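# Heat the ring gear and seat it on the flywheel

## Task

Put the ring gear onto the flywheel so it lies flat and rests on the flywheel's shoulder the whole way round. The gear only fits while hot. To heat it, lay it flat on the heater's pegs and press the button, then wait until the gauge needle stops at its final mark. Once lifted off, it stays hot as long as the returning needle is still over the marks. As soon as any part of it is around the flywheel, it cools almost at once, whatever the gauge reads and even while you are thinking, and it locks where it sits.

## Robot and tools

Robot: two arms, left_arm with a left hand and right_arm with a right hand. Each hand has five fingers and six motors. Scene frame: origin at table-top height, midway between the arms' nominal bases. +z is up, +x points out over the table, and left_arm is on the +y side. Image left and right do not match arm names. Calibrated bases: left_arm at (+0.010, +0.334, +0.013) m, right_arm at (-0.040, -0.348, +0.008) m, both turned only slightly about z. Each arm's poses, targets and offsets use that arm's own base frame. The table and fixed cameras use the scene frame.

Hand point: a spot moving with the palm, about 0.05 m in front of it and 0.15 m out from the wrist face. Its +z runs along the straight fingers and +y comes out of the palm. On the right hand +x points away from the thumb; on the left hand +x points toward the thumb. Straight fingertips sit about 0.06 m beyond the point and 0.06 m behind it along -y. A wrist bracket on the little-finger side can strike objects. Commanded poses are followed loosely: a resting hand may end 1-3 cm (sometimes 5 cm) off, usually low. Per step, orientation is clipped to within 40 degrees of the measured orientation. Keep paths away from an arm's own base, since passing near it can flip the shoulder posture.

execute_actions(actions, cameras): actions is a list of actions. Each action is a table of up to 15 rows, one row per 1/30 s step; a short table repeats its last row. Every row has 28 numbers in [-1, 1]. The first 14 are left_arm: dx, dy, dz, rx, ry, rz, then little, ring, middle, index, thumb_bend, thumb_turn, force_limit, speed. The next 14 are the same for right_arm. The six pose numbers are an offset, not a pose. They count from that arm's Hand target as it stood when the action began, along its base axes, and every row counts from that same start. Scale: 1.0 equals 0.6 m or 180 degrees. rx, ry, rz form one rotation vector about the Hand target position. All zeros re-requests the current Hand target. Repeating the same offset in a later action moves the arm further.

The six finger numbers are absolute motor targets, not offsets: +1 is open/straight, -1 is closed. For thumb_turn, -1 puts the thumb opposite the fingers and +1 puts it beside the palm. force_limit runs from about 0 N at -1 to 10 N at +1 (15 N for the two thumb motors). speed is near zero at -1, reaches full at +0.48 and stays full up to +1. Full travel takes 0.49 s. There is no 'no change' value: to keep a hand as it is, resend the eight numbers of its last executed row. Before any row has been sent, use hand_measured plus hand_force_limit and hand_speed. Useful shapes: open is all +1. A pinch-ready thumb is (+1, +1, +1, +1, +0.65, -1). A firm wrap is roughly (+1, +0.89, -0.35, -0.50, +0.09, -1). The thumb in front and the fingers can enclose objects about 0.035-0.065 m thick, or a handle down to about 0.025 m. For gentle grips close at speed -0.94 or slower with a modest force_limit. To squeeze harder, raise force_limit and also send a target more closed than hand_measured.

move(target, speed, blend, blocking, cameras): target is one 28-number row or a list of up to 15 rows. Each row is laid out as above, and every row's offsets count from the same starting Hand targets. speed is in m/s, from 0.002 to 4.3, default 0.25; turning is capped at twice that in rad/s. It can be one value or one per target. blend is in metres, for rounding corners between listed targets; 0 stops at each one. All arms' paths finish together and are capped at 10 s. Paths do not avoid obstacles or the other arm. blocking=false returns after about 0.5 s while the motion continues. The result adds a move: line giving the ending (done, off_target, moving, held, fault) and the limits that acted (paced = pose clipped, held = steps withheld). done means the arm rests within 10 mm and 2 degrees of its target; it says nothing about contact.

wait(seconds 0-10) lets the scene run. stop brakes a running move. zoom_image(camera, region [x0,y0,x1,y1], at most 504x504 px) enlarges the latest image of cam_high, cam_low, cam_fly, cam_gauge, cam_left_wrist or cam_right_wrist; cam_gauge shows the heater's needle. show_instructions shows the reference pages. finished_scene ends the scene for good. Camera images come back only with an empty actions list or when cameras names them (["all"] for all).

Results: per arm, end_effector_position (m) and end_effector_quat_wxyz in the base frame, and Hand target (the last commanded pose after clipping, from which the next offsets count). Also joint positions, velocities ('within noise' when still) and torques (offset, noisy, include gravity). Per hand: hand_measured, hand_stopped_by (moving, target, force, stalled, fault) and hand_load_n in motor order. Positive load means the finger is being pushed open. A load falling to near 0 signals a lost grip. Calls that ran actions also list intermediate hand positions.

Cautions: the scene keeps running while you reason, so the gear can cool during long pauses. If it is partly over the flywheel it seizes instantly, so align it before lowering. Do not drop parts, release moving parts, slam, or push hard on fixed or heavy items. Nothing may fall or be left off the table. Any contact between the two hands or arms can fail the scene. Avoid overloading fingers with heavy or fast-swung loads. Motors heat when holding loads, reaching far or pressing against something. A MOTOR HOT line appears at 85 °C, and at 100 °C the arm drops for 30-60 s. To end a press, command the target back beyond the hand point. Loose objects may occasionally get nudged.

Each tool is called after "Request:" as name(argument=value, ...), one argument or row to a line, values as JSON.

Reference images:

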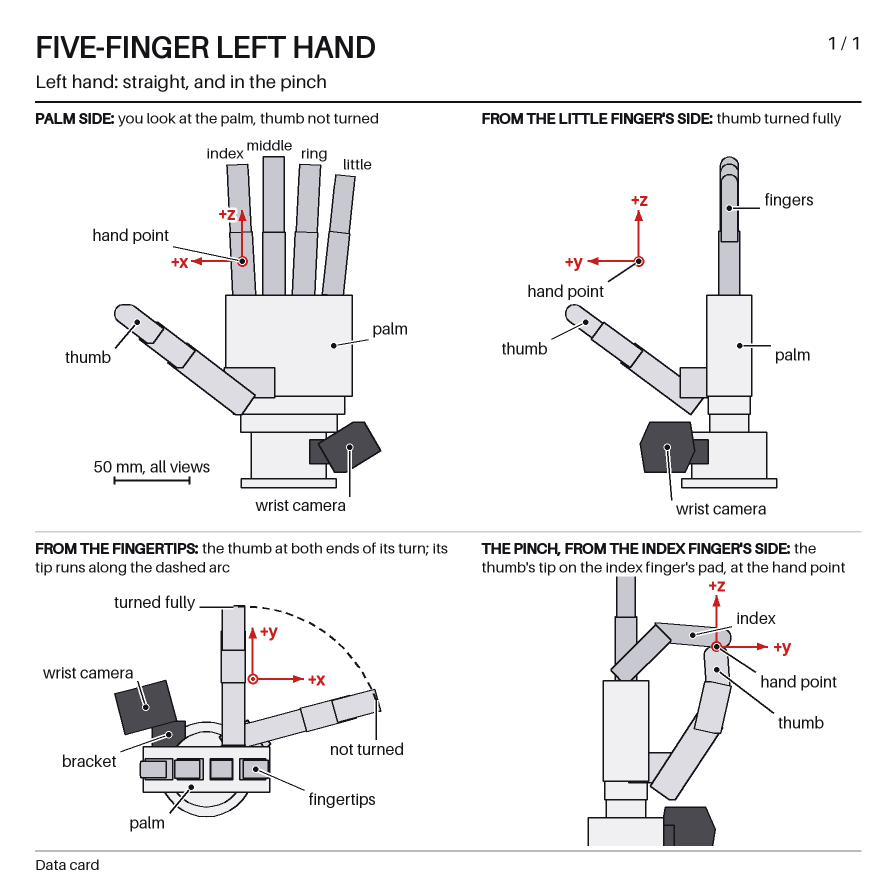

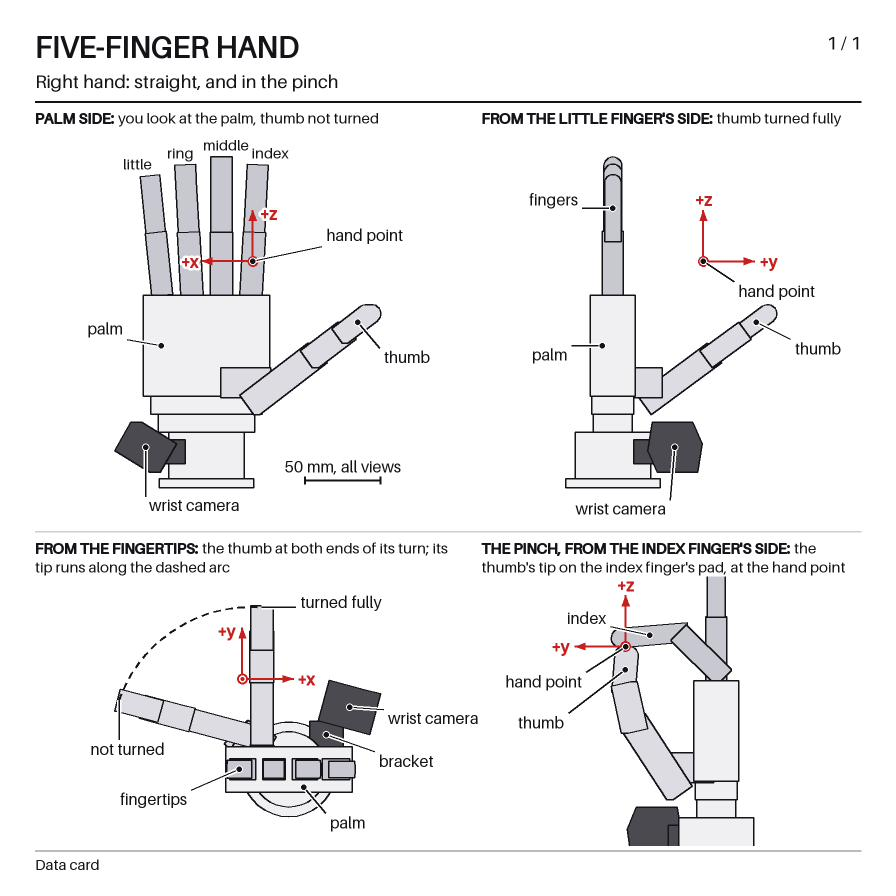

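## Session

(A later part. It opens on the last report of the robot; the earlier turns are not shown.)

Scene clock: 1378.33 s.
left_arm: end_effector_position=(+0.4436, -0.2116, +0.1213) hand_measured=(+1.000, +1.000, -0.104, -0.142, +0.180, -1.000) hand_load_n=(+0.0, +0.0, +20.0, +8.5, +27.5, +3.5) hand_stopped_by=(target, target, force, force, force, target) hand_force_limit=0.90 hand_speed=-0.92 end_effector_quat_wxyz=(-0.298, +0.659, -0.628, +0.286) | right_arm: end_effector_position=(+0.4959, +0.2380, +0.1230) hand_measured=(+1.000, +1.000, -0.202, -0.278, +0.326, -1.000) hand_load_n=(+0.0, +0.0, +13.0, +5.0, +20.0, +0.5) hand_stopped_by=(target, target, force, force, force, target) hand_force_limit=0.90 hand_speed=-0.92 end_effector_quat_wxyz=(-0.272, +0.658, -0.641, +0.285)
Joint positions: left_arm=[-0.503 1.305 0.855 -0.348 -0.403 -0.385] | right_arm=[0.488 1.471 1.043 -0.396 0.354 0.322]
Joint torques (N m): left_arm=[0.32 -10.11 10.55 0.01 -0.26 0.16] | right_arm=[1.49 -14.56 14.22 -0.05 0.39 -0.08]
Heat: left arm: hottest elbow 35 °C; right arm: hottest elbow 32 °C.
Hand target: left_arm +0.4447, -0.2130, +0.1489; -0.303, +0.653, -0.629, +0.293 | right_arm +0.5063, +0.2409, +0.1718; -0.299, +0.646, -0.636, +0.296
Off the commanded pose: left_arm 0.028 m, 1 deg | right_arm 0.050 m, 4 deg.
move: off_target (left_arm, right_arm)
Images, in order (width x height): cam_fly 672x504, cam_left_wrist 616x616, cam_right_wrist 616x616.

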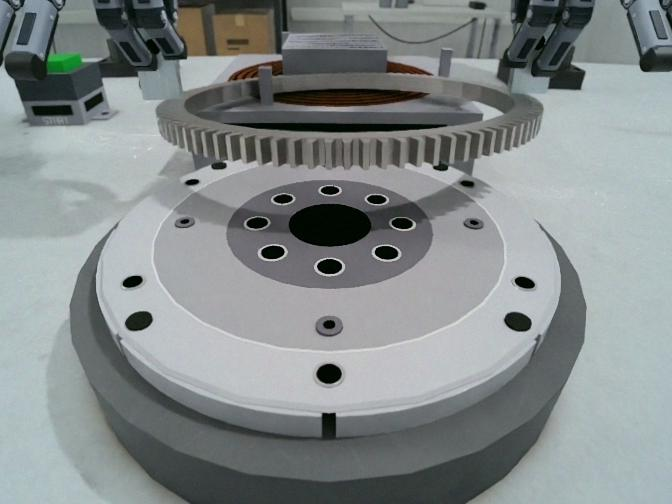

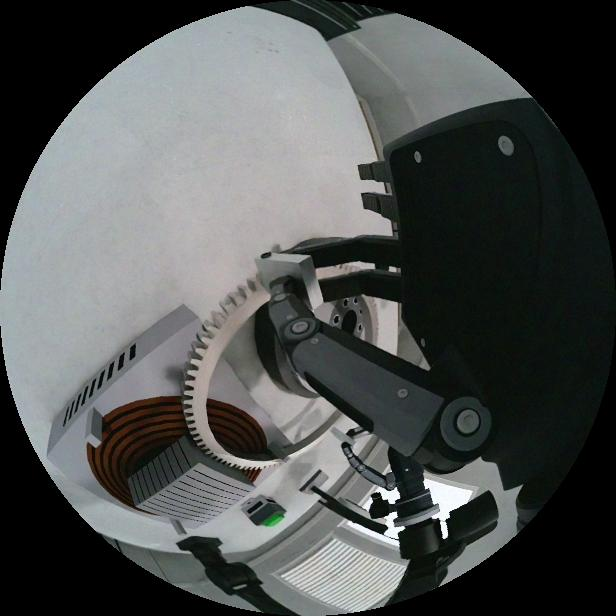

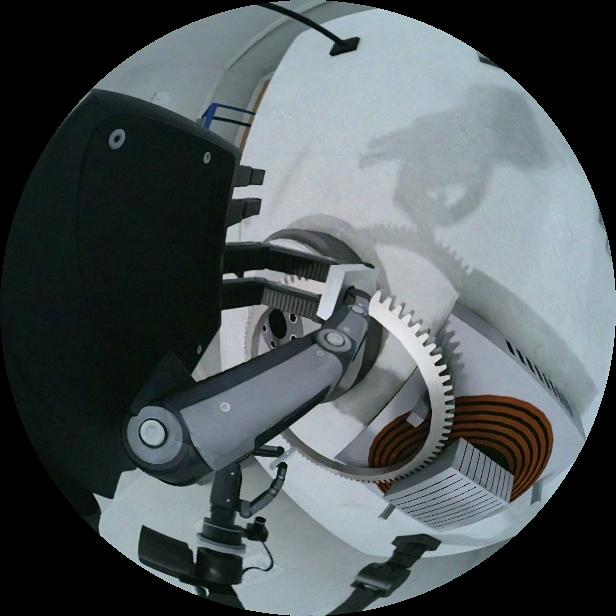

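Request:
move(
  target=[0.025,0,0.0167,0,0,0,1,1,-0.6,-0.7,-0.2,-1,0.9,-0.92,0.0333,0,0.0167,0,0,0,1,1,-0.6,-0.7,-0.2,-1,0.9,-0.92],
  speed=0.05,
  cameras=["cam_fly","cam_left_wrist","cam_right_wrist"],
)

Request:
zoom_image(
  camera="cam_fly",
  region=[130, 20, 560, 180],
)

Request:
zoom_image(
  camera="cam_right_wrist",
  region=[320, 280, 580, 540],
)

Scene clock: 1415.47 s.
left_arm: end_effector_position=(+0.4438, -0.2123, +0.1270) hand_measured=(+1.000, +1.000, -0.104, -0.142, +0.182, -1.000) hand_load_n=(+0.0, +0.0, +20.5, +7.5, +35.0, +4.0) hand_stopped_by=(target, target, force, force, force, target) hand_force_limit=0.90 hand_speed=-0.92 end_effector_quat_wxyz=(-0.293, +0.658, -0.634, +0.281) | right_arm: end_effector_position=(+0.4966, +0.2379, +0.1288) hand_measured=(+1.000, +1.000, -0.202, -0.278, +0.328, -1.000) hand_load_n=(+0.0, +0.0, +12.5, +3.5, +24.0, +1.5) hand_stopped_by=(target, target, force, force, force, target) hand_force_limit=0.90 hand_speed=-0.92 end_effector_quat_wxyz=(-0.265, +0.666, -0.639, +0.279)
Joint positions: left_arm=[-0.5 1.305 0.879 -0.386 -0.392 -0.38] | right_arm=[0.483 1.474 1.072 -0.44 0.339 0.311]
Joint torques (N m): left_arm=[1.38 -8.47 12.49 0.68 -0.23 0.23] | right_arm=[0.38 -12.86 17.2 0.75 0.47 -0.11]
Heat: left arm: hottest elbow 37 °C; right arm: hottest elbow 36 °C.
Hand target: left_arm +0.4597, -0.2131, +0.1591; -0.303, +0.653, -0.629, +0.294 | right_arm +0.5263, +0.2409, +0.1821; -0.300, +0.646, -0.636, +0.296
Off the commanded pose: left_arm 0.036 m, 2 deg | right_arm 0.061 m, 5 deg.
move: off_target (left_arm, right_arm)
Images, in order (width x height): cam_fly 672x504, cam_left_wrist 616x616, cam_right_wrist 616x616.

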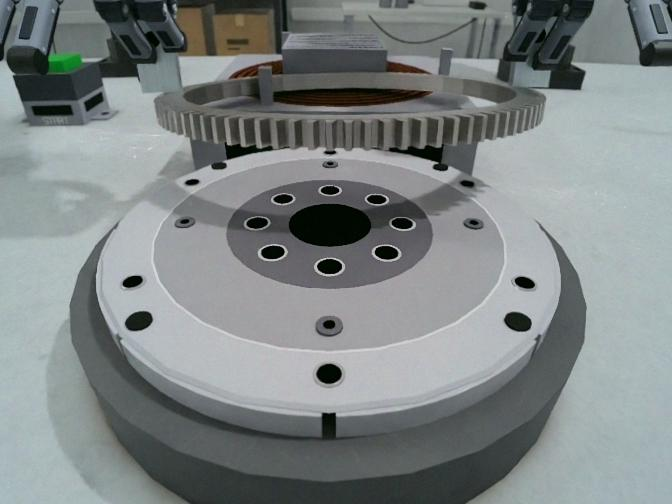

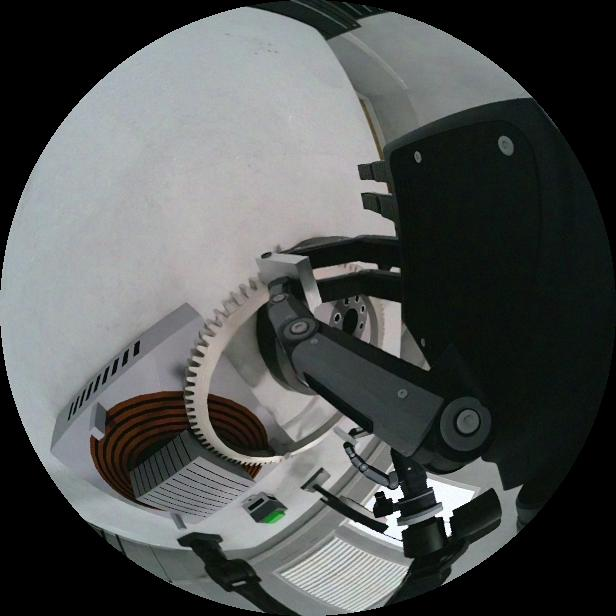

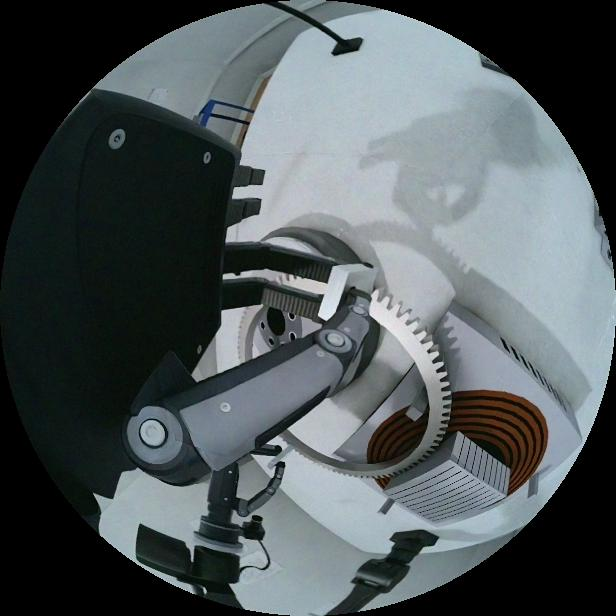

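Scaled by 1.172.

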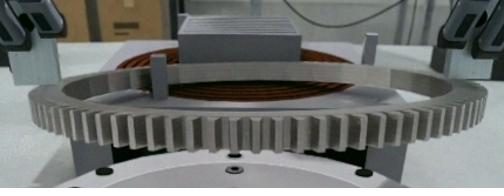

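Scaled by 1.938 from the camera's 616x616 image, which has a finer 880x880 frame.

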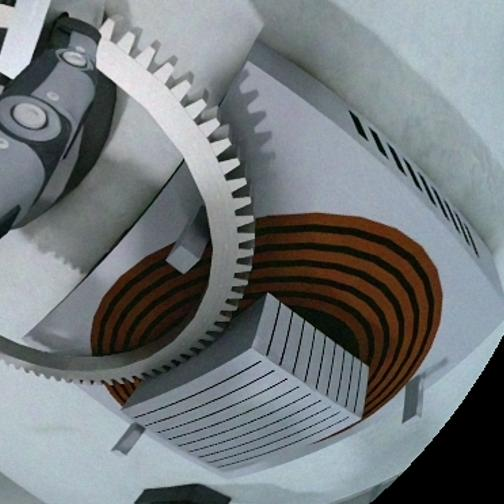

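Request:
zoom_image(
  camera="cam_right_wrist",
  region=[370, 370, 480, 480],
)

Request:
zoom_image(
  camera="cam_left_wrist",
  region=[180, 390, 310, 520],
)

Request:
zoom_image(
  camera="cam_fly",
  region=[200, 30, 480, 130],
)

Scaled by 4.582 from the camera's 616x616 image, which has a finer 880x880 frame.

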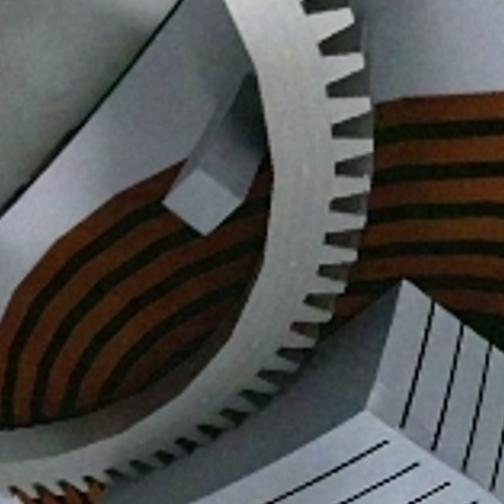

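Scaled by 3.877 from the camera's 616x616 image, which has a finer 880x880 frame.

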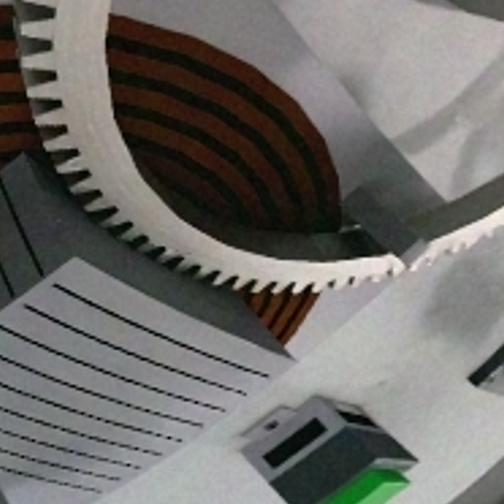

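Scaled by 1.800.

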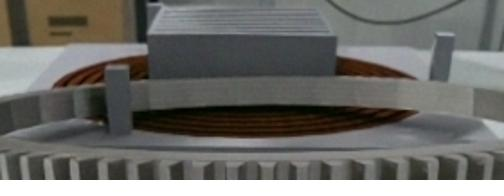

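Request:
move(
  target=[0,0,-0.05,0,0,0,1,1,-0.6,-0.7,-0.2,-1,0.9,-0.92,0,0,-0.0583,0,0,0,1,1,-0.6,-0.7,-0.2,-1,0.9,-0.92],
  speed=0.05,
  cameras=["cam_fly"],
)

Scene clock: 1450.30 s.
left_arm: end_effector_position=(+0.4487, -0.2120, +0.1154) hand_measured=(+1.000, +1.000, -0.104, -0.142, +0.182, -1.000) hand_load_n=(+0.0, +0.0, +12.0, +10.0, +15.5, +2.5) hand_stopped_by=(target, target, force, force, force, target) hand_force_limit=0.90 hand_speed=-0.92 end_effector_quat_wxyz=(-0.294, +0.657, -0.638, +0.274) | right_arm: end_effector_position=(+0.5052, +0.2409, +0.1148) hand_measured=(+1.000, +1.000, -0.202, -0.278, +0.328, -1.000) hand_load_n=(+0.0, +0.0, +10.0, +9.5, +14.5, +0.5) hand_stopped_by=(target, target, force, force, force, target) hand_force_limit=0.90 hand_speed=-0.92 end_effector_quat_wxyz=(-0.266, +0.667, -0.637, +0.280)
Joint positions: left_arm=[-0.496 1.336 0.879 -0.364 -0.392 -0.37] | right_arm=[0.481 1.511 1.072 -0.399 0.338 0.305]
Joint torques (N m): left_arm=[1.14 -8.41 8.43 3.18 -0.21 0.12] | right_arm=[0.56 -13.63 12.07 2.95 0.48 -0.04]
Heat: left arm: hottest elbow 43 °C; right arm: hottest elbow 42 °C.
Hand target: left_arm +0.4597, -0.2131, +0.1292; -0.303, +0.653, -0.629, +0.294 | right_arm +0.5263, +0.2409, +0.1470; -0.300, +0.646, -0.636, +0.296
Off the commanded pose: left_arm 0.018 m, 3 deg | right_arm 0.039 m, 5 deg.
move: off_target (left_arm, right_arm)
Images, in order (width x height): cam_fly 672x504.

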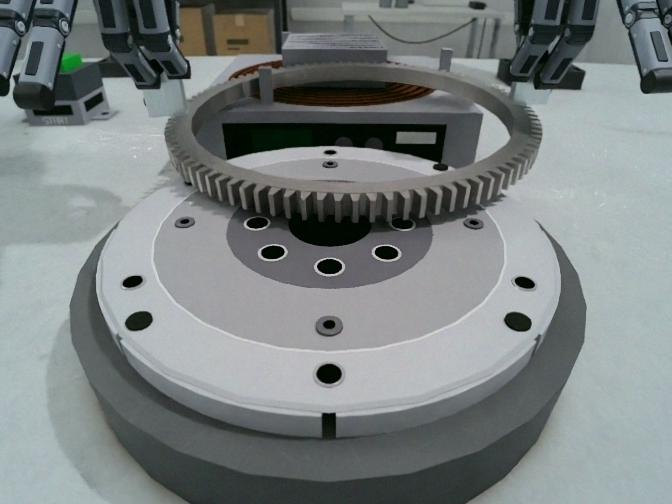

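Request:
move(
  target=[0.012,0,0.05,0,0,0,1,1,-0.6,-0.7,-0.2,-1,0.9,-0.92,0.015,0,0.06,0,0,0,1,1,-0.6,-0.7,-0.2,-1,0.9,-0.92],
  speed=0.04,
  cameras=["cam_fly"],
)

Scene clock: 1458.10 s.
left_arm: end_effector_position=(+0.4490, -0.2112, +0.1185) hand_measured=(+1.000, +1.000, -0.104, -0.142, +0.182, -1.000) hand_load_n=(+0.0, +0.0, +14.5, +9.5, +19.0, +2.5) hand_stopped_by=(target, target, force, force, force, target) hand_force_limit=0.90 hand_speed=-0.92 end_effector_quat_wxyz=(-0.290, +0.659, -0.639, +0.270) | right_arm: end_effector_position=(+0.5027, +0.2392, +0.1181) hand_measured=(+1.000, +1.000, -0.202, -0.278, +0.328, -1.000) hand_load_n=(+0.0, +0.0, +10.0, +8.0, +16.5, +1.5) hand_stopped_by=(target, target, force, force, force, target) hand_force_limit=0.90 hand_speed=-0.92 end_effector_quat_wxyz=(-0.255, +0.672, -0.639, +0.273)
Joint positions: left_arm=[-0.492 1.336 0.893 -0.388 -0.385 -0.37] | right_arm=[0.478 1.511 1.093 -0.447 0.331 0.305]
Joint torques (N m): left_arm=[1.44 -9.93 12.38 0.9 -0.26 0.2] | right_arm=[-0.03 -15.03 17.06 1.03 0.55 -0.14]
Heat: left arm: hottest elbow 42 °C; right arm: hottest elbow 42 °C.
Hand target: left_arm +0.4668, -0.2131, +0.1590; -0.303, +0.653, -0.629, +0.294 | right_arm +0.5353, +0.2410, +0.1831; -0.300, +0.646, -0.636, +0.296
Off the commanded pose: left_arm 0.045 m, 3 deg | right_arm 0.073 m, 6 deg.
move: off_target (left_arm, right_arm)
Images, in order (width x height): cam_fly 672x504.

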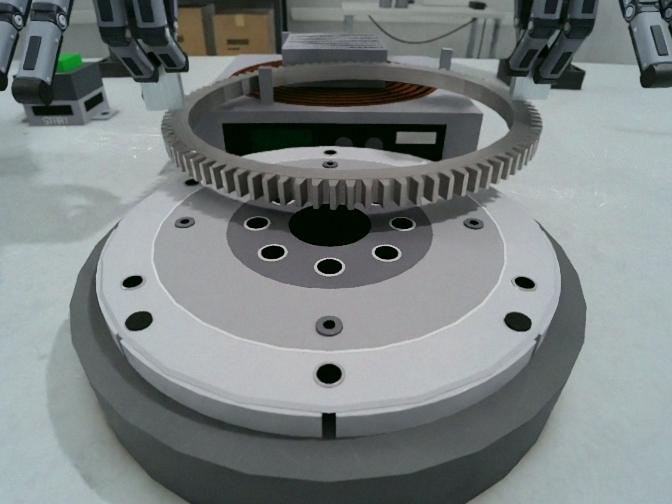

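Request:
move(
  target=[0.008,0,0.0333,0,0,0,1,1,-0.6,-0.7,-0.2,-1,0.9,-0.92,0.01,0,0.0333,0,0,0,1,1,-0.6,-0.7,-0.2,-1,0.9,-0.92],
  speed=0.04,
  cameras=["cam_fly","cam_right_wrist"],
)

Scene clock: 1466.40 s.
left_arm: end_effector_position=(+0.4492, -0.2113, +0.1275) hand_measured=(+1.000, +1.000, -0.104, -0.142, +0.182, -1.000) hand_load_n=(+0.0, +0.0, +15.5, +8.5, +23.5, +2.5) hand_stopped_by=(target, target, force, force, force, target) hand_force_limit=0.90 hand_speed=-0.92 end_effector_quat_wxyz=(-0.285, +0.660, -0.644, +0.261) | right_arm: end_effector_position=(+0.5023, +0.2387, +0.1271) hand_measured=(+1.000, +1.000, -0.202, -0.278, +0.328, -1.000) hand_load_n=(+0.0, +0.0, +10.0, +7.0, +18.5, +1.5) hand_stopped_by=(target, target, force, force, force, target) hand_force_limit=0.90 hand_speed=-0.92 end_effector_quat_wxyz=(-0.245, +0.676, -0.641, +0.268)
Joint positions: left_arm=[-0.489 1.336 0.929 -0.448 -0.379 -0.37] | right_arm=[0.475 1.511 1.128 -0.507 0.326 0.305]
Joint torques (N m): left_arm=[1.44 -10.75 13.27 1.05 -0.36 0.24] | right_arm=[-0.15 -15.27 18.37 1.21 0.67 -0.15]
Heat: left arm: hottest elbow 41 °C; right arm: hottest elbow 41 °C.
Hand target: left_arm +0.4717, -0.2129, +0.1790; -0.303, +0.653, -0.629, +0.294 | right_arm +0.5413, +0.2408, +0.2029; -0.300, +0.646, -0.636, +0.296
Off the commanded pose: left_arm 0.056 m, 5 deg | right_arm 0.085 m, 8 deg.
move: off_target (left_arm, right_arm)
Images, in order (width x height): cam_fly 672x504, cam_right_wrist 616x616.

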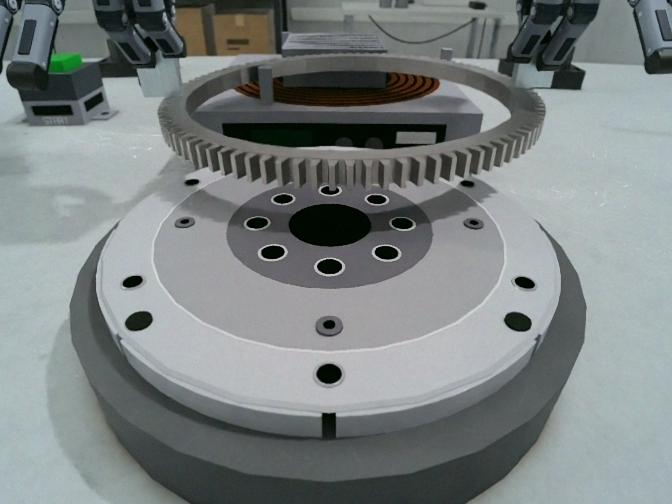

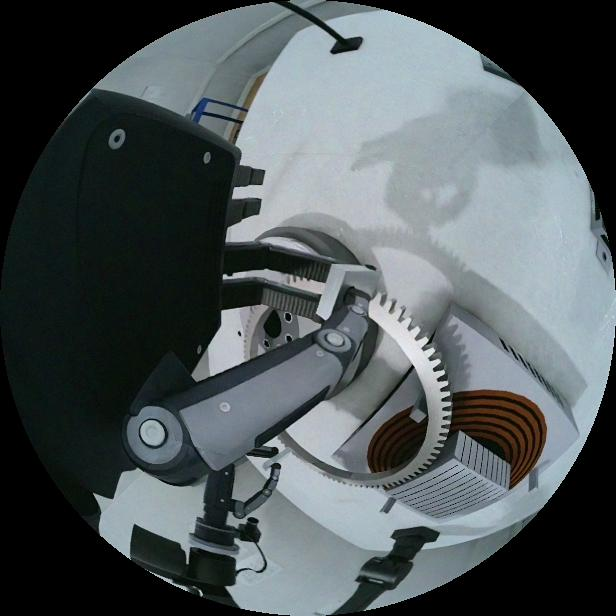

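Request:
move(
  target=[0.012,0,0.0833,0,0,0,1,1,-0.6,-0.7,-0.2,-1,0.9,-0.92,0.012,0,0.09,0,0,0,1,1,-0.6,-0.7,-0.2,-1,0.9,-0.92],
  speed=0.05,
  cameras=["cam_fly","cam_right_wrist"],
)

Scene clock: 1475.27 s.
left_arm: end_effector_position=(+0.4658, -0.2117, +0.2084) hand_measured=(+1.000, +1.000, -0.104, -0.142, +0.176, -1.000) hand_load_n=(+0.0, +0.0, +0.0, +0.0, +0.0, +0.0) hand_stopped_by=(target, target, force, force, force, target) hand_force_limit=0.90 hand_speed=-0.92 end_effector_quat_wxyz=(-0.297, +0.655, -0.634, +0.284) | right_arm: end_effector_position=(+0.5076, +0.2406, +0.1722) hand_measured=(+1.000, +1.000, -0.202, -0.278, +0.328, -1.000) hand_load_n=(+0.0, -0.5, +5.5, +7.5, +17.0, +3.0) hand_stopped_by=(target, target, force, force, force, target) hand_force_limit=0.90 hand_speed=-0.92 end_effector_quat_wxyz=(-0.237, +0.683, -0.639, +0.262)
Joint positions: left_arm=[-0.475 1.28 1.075 -0.588 -0.378 -0.351] | right_arm=[0.471 1.498 1.246 -0.657 0.315 0.296]
Joint torques (N m): left_arm=[1.32 -7.41 12.29 1.43 -0.11 0.11] | right_arm=[-0.62 -15.62 20.04 1.47 1.01 -0.11]
Heat: left arm: hottest elbow 43 °C; right arm: hottest elbow 43 °C.
Hand target: left_arm +0.4789, -0.2130, +0.2290; -0.303, +0.653, -0.629, +0.294 | right_arm +0.5485, +0.2409, +0.2570; -0.300, +0.646, -0.636, +0.296
Off the commanded pose: left_arm 0.024 m, 1 deg | right_arm 0.094 m, 9 deg.
move: off_target (left_arm, right_arm)
Images, in order (width x height): cam_fly 672x504, cam_right_wrist 616x616.

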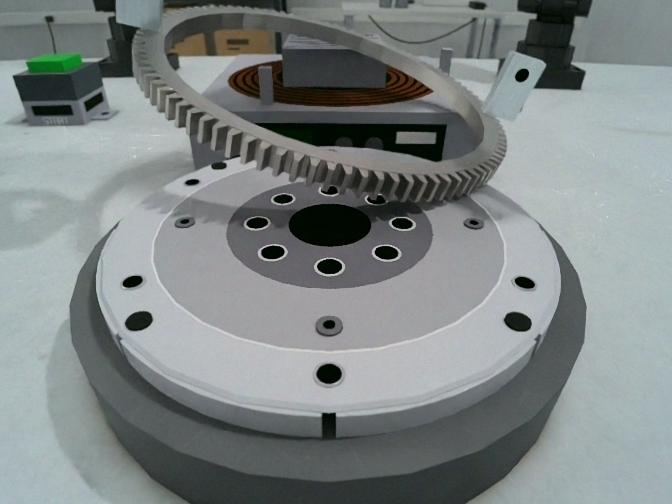

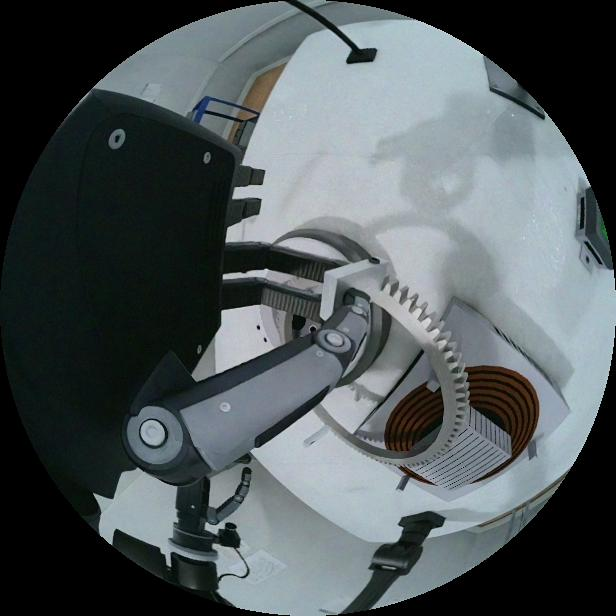

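Request:
execute_actions(
  actions=[],
  cameras=["cam_fly","cam_high","cam_left_wrist"],
)

Request:
zoom_image(
  camera="cam_high",
  region=[230, 90, 440, 280],
)

Request:
zoom_image(
  camera="cam_fly",
  region=[100, 0, 560, 220],
)

Scene clock: 1579.03 s.
left_arm: end_effector_position=(+0.4658, -0.2116, +0.2083) hand_measured=(+1.000, +1.000, -0.104, -0.142, +0.176, -1.000) hand_load_n=(+0.0, +0.0, +0.0, +0.0, +0.0, +0.0) hand_stopped_by=(target, target, force, force, force, target) hand_force_limit=0.90 hand_speed=-0.92 end_effector_quat_wxyz=(-0.297, +0.655, -0.635, +0.284) | right_arm: end_effector_position=(+0.5075, +0.2405, +0.1722) hand_measured=(+1.000, +1.000, -0.202, -0.278, +0.328, -1.000) hand_load_n=(+0.0, +0.0, +5.5, +8.0, +17.0, +3.0) hand_stopped_by=(target, target, force, force, force, target) hand_force_limit=0.90 hand_speed=-0.92 end_effector_quat_wxyz=(-0.237, +0.683, -0.639, +0.262)
Joint positions: left_arm=[-0.475 1.28 1.075 -0.588 -0.378 -0.35] | right_arm=[0.471 1.498 1.246 -0.657 0.315 0.296]
Joint velocities: within noise
Joint torques (N m): left_arm=[1.2 -7.18 12.31 1.43 -0.1 0.1] | right_arm=[-0.5 -15.44 19.95 1.62 0.99 -0.11]
Heat: left arm: hottest elbow 47 °C; right arm: hottest elbow 56 °C.
Hand target: left_arm +0.4788, -0.2129, +0.2289; -0.303, +0.653, -0.629, +0.293 | right_arm +0.5484, +0.2409, +0.2570; -0.299, +0.646, -0.636, +0.296
Off the commanded pose: left_arm 0.025 m, 1 deg | right_arm 0.094 m, 9 deg.
Images, in order (width x height): cam_high 672x504, cam_fly 672x504, cam_left_wrist 616x616.

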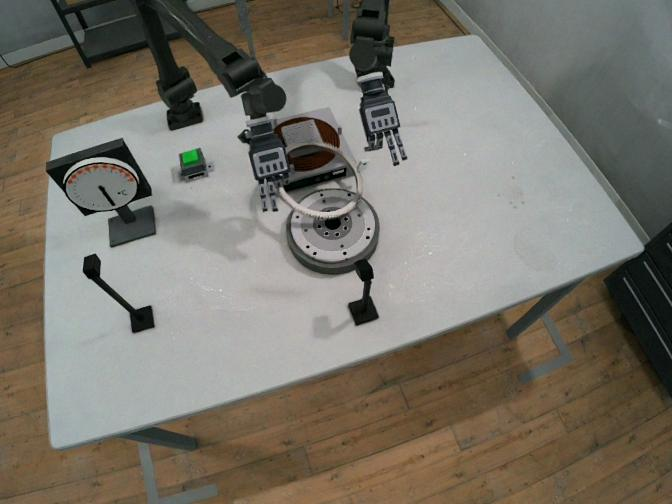

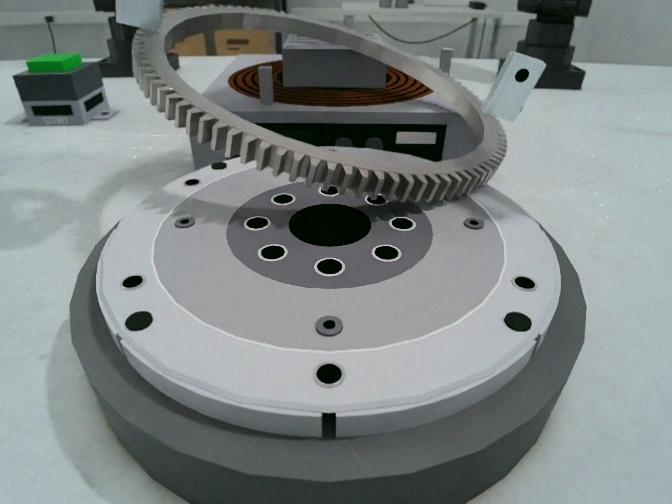

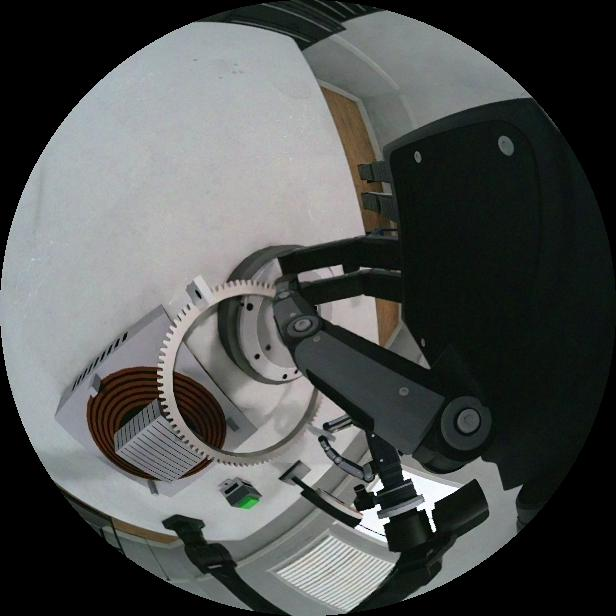

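Scaled by 2.400.

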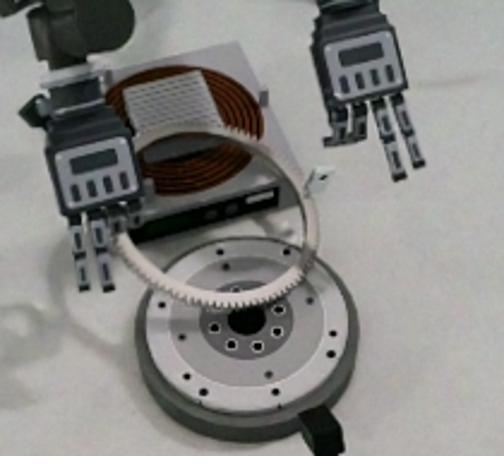

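Scaled by 1.096.

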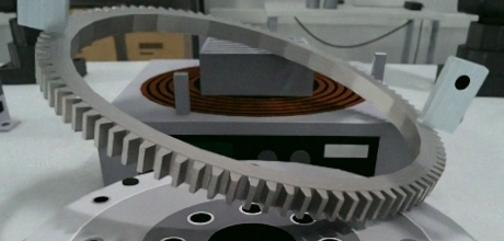

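Request:
move(
  target=[0,0,0,0,0,0,1,1,0.1,0.1,0.65,-1,-0.3,-0.3,-0.0557,0,-0.212,0,0,0,1,1,-0.6,-0.7,-0.2,-1,0.9,-0.92],
  speed=0.06,
  cameras=["cam_fly","cam_left_wrist"],
)

Scene clock: 1623.50 s.
left_arm: end_effector_position=(+0.4658, -0.2116, +0.2083) hand_measured=(+1.000, +1.000, +0.100, +0.100, +0.650, -1.000) hand_load_n=(+0.0, +0.0, -0.5, +0.0, +0.0, +0.0) hand_stopped_by=(target, target, target, target, target, target) hand_force_limit=-0.30 hand_speed=-0.30 end_effector_quat_wxyz=(-0.297, +0.655, -0.635, +0.284) | right_arm: end_effector_position=(+0.5077, +0.2284, +0.1130) hand_measured=(+1.000, +1.000, -0.202, -0.278, +0.328, -1.000) hand_load_n=(+0.0, +0.0, +11.0, +3.5, +16.5, -2.0) hand_stopped_by=(target, target, force, force, force, target) hand_force_limit=0.90 hand_speed=-0.92 end_effector_quat_wxyz=(-0.271, +0.661, -0.635, +0.292)
Joint positions: left_arm=[-0.475 1.28 1.075 -0.588 -0.378 -0.35] | right_arm=[0.463 1.496 1.038 -0.352 0.344 0.284]
Joint torques (N m): left_arm=[1.2 -7.18 12.29 1.42 -0.1 0.11] | right_arm=[2.61 -12.04 10.24 3.22 0.49 0.22]
Heat: left arm: hottest elbow 48 °C; right arm: hottest elbow 56 °C.
Hand target: left_arm +0.4788, -0.2129, +0.2290; -0.303, +0.653, -0.629, +0.293 | right_arm +0.5150, +0.2410, +0.1297; -0.300, +0.646, -0.636, +0.296
Off the commanded pose: left_arm 0.024 m, 1 deg | right_arm 0.022 m, 4 deg.
move: off_target (left_arm, right_arm)
Images, in order (width x height): cam_fly 672x504, cam_left_wrist 616x616.

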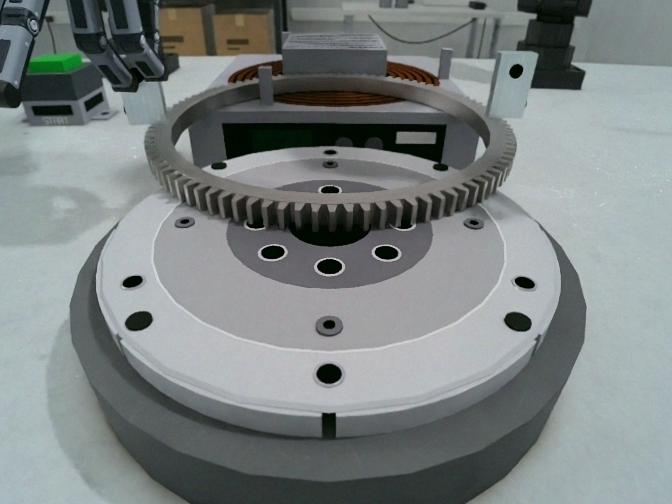

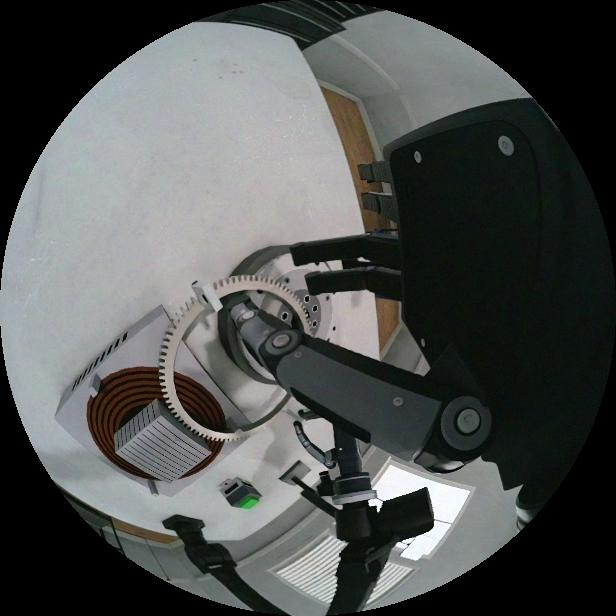

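Request:
move(
  target=[
    [-0.066,-0.0222,-0.115,0,-0.0556,0,1,1,0.1,0.1,0.65,-1,-0.3,-0.3,0,0,0,0,0,0,1,1,-0.6,-0.7,-0.2,-1,0.9,-0.92],
    [-0.066,-0.0222,-0.19,0,-0.0556,0,1,1,0.1,0.1,0.65,-1,-0.3,-0.3,0,0,0,0,0,0,1,1,-0.6,-0.7,-0.2,-1,0.9,-0.92],
  ],
  speed=0.1,
  blend=[0.02,0],
  cameras=["cam_fly","cam_left_wrist"],
)

Request:
zoom_image(
  camera="cam_fly",
  region=[450, 10, 620, 140],
)

Request:
zoom_image(
  camera="cam_left_wrist",
  region=[200, 210, 380, 390],
)

Scene clock: 1666.80 s.
left_arm: end_effector_position=(+0.4408, -0.2228, +0.1233) hand_measured=(+1.000, +1.000, +0.100, +0.100, +0.650, -1.000) hand_load_n=(+0.0, +0.0, +0.0, +0.0, +0.0, +0.0) hand_stopped_by=(target, target, target, target, target, target) hand_force_limit=-0.30 hand_speed=-0.30 end_effector_quat_wxyz=(-0.358, +0.627, -0.597, +0.350) | right_arm: end_effector_position=(+0.5077, +0.2284, +0.1130) hand_measured=(+1.000, +1.000, -0.202, -0.278, +0.328, -1.000) hand_load_n=(+0.0, +0.0, +11.0, +3.5, +16.5, -2.0) hand_stopped_by=(target, target, force, force, force, target) hand_force_limit=0.90 hand_speed=-0.92 end_effector_quat_wxyz=(-0.271, +0.661, -0.635, +0.292)
Joint positions: left_arm=[-0.575 1.263 0.72 -0.069 -0.52 -0.35] | right_arm=[0.463 1.496 1.038 -0.352 0.344 0.284]
Joint torques (N m): left_arm=[-0.09 -5.25 6.9 2.97 -0.27 0.01] | right_arm=[2.61 -12.16 10.18 3.03 0.47 0.18]
Heat: left arm: hottest elbow 47 °C; right arm: hottest elbow 45 °C.
Hand target: left_arm +0.4393, -0.2264, +0.1150; -0.357, +0.625, -0.600, +0.349 | right_arm +0.5150, +0.2410, +0.1298; -0.300, +0.646, -0.636, +0.296
Off the commanded pose: left_arm 0.009 m, 0 deg | right_arm 0.022 m, 4 deg.
move: off_target (right_arm)
Images, in order (width x height): cam_fly 672x504, cam_left_wrist 616x616.

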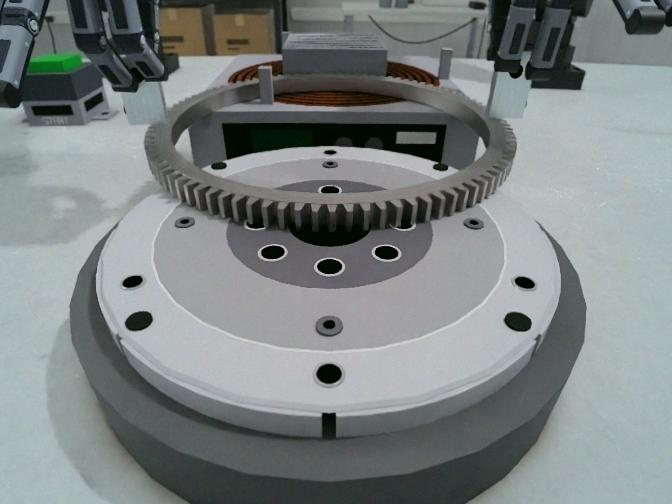

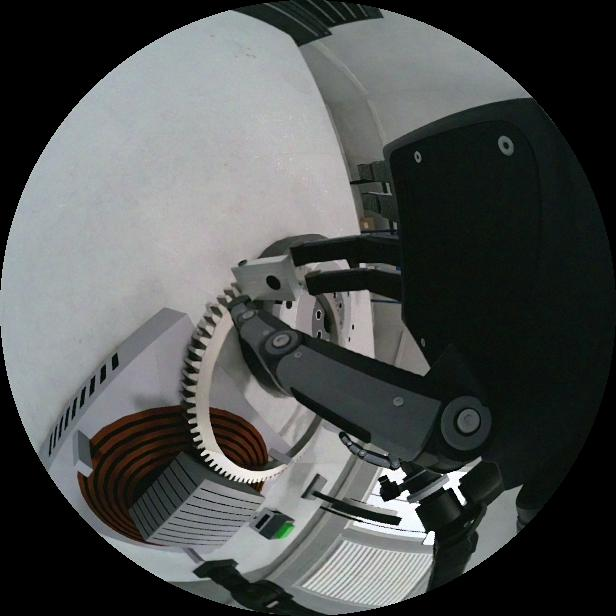

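Scaled by 2.965.

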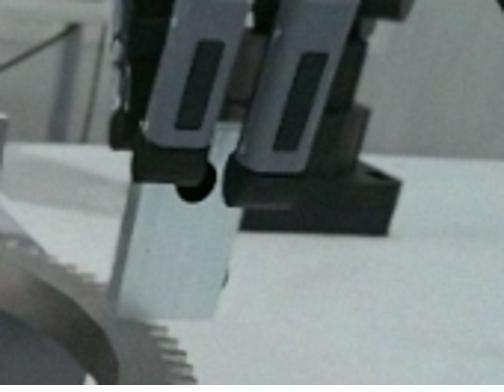

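Scaled by 2.800 from the camera's 616x616 image, which has a finer 880x880 frame.

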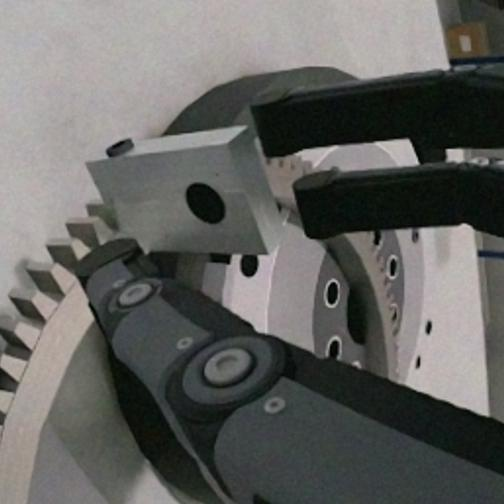

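Request:
move(
  target=[0,-0.005,-0.0283,0,0,0,1,1,0.1,0.1,0.65,-1,-0.3,-0.3,0,0,0,0,0,0,1,1,-0.6,-0.7,-0.2,-1,0.9,-0.92],
  speed=0.1,
  cameras=["cam_fly","cam_left_wrist"],
)

Request:
zoom_image(
  camera="cam_fly",
  region=[450, 10, 620, 140],
)

Request:
zoom_image(
  camera="cam_left_wrist",
  region=[200, 210, 380, 390],
)

Scene clock: 1679.17 s.
left_arm: end_effector_position=(+0.4415, -0.2257, +0.1074) hand_measured=(+1.000, +1.000, +0.100, +0.100, +0.650, -1.000) hand_load_n=(+0.0, +0.0, +0.0, +0.0, +0.0, +0.0) hand_stopped_by=(target, target, target, target, target, target) hand_force_limit=-0.30 hand_speed=-0.30 end_effector_quat_wxyz=(-0.359, +0.626, -0.598, +0.350) | right_arm: end_effector_position=(+0.5077, +0.2284, +0.1130) hand_measured=(+1.000, +1.000, -0.202, -0.278, +0.328, -1.000) hand_load_n=(+0.0, +0.0, +10.5, +3.5, +16.0, -2.0) hand_stopped_by=(target, target, force, force, force, target) hand_force_limit=0.90 hand_speed=-0.92 end_effector_quat_wxyz=(-0.271, +0.661, -0.635, +0.292)
Joint positions: left_arm=[-0.582 1.298 0.7 -0.014 -0.525 -0.35] | right_arm=[0.463 1.496 1.038 -0.352 0.344 0.284]
Joint torques (N m): left_arm=[-0.15 -5.54 6.61 2.91 -0.28 -0.02] | right_arm=[3.02 -12.28 10.17 2.97 0.42 0.16]
Heat: left arm: hottest elbow 44 °C; right arm: hottest elbow 44 °C.
Hand target: left_arm +0.4393, -0.2294, +0.0982; -0.357, +0.625, -0.600, +0.350 | right_arm +0.5150, +0.2410, +0.1298; -0.300, +0.646, -0.636, +0.296
Off the commanded pose: left_arm 0.010 m, 0 deg | right_arm 0.022 m, 4 deg.
move: off_target (right_arm)
Images, in order (width x height): cam_fly 672x504, cam_left_wrist 616x616.

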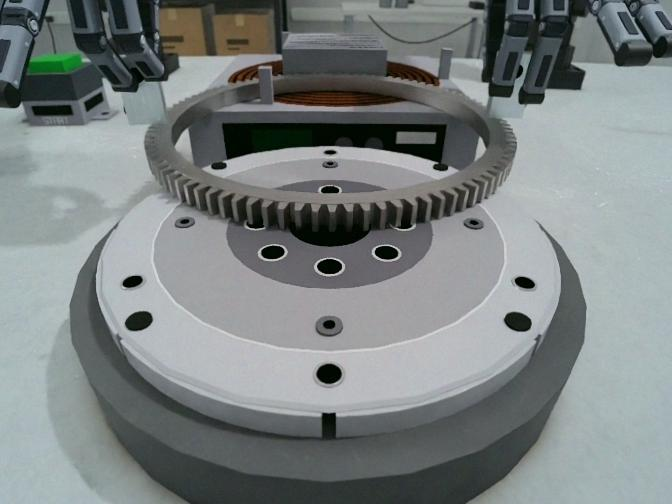

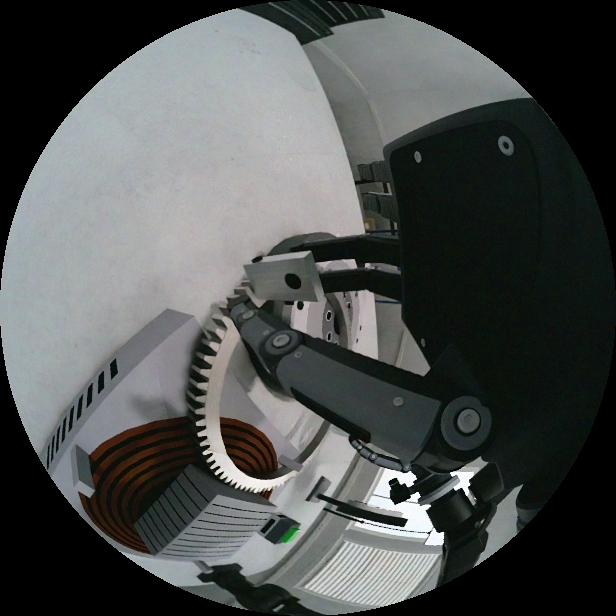

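Scaled by 2.965.

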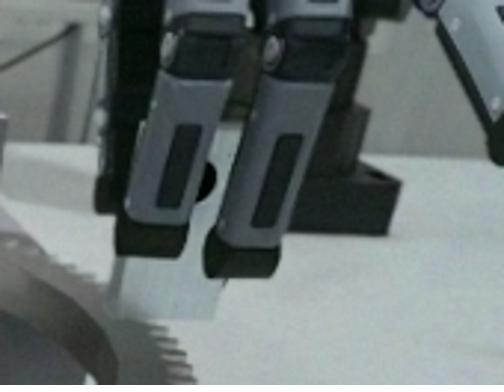

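Scaled by 2.800 from the camera's 616x616 image, which has a finer 880x880 frame.

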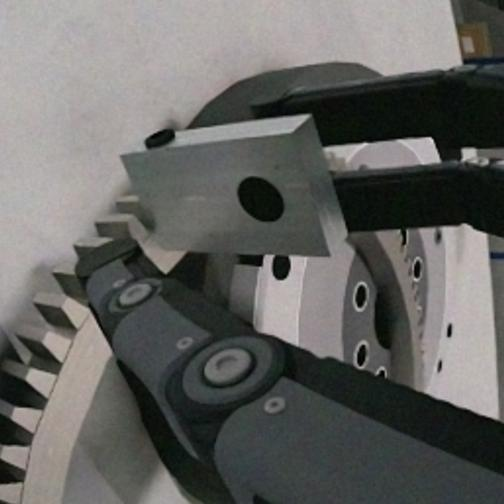

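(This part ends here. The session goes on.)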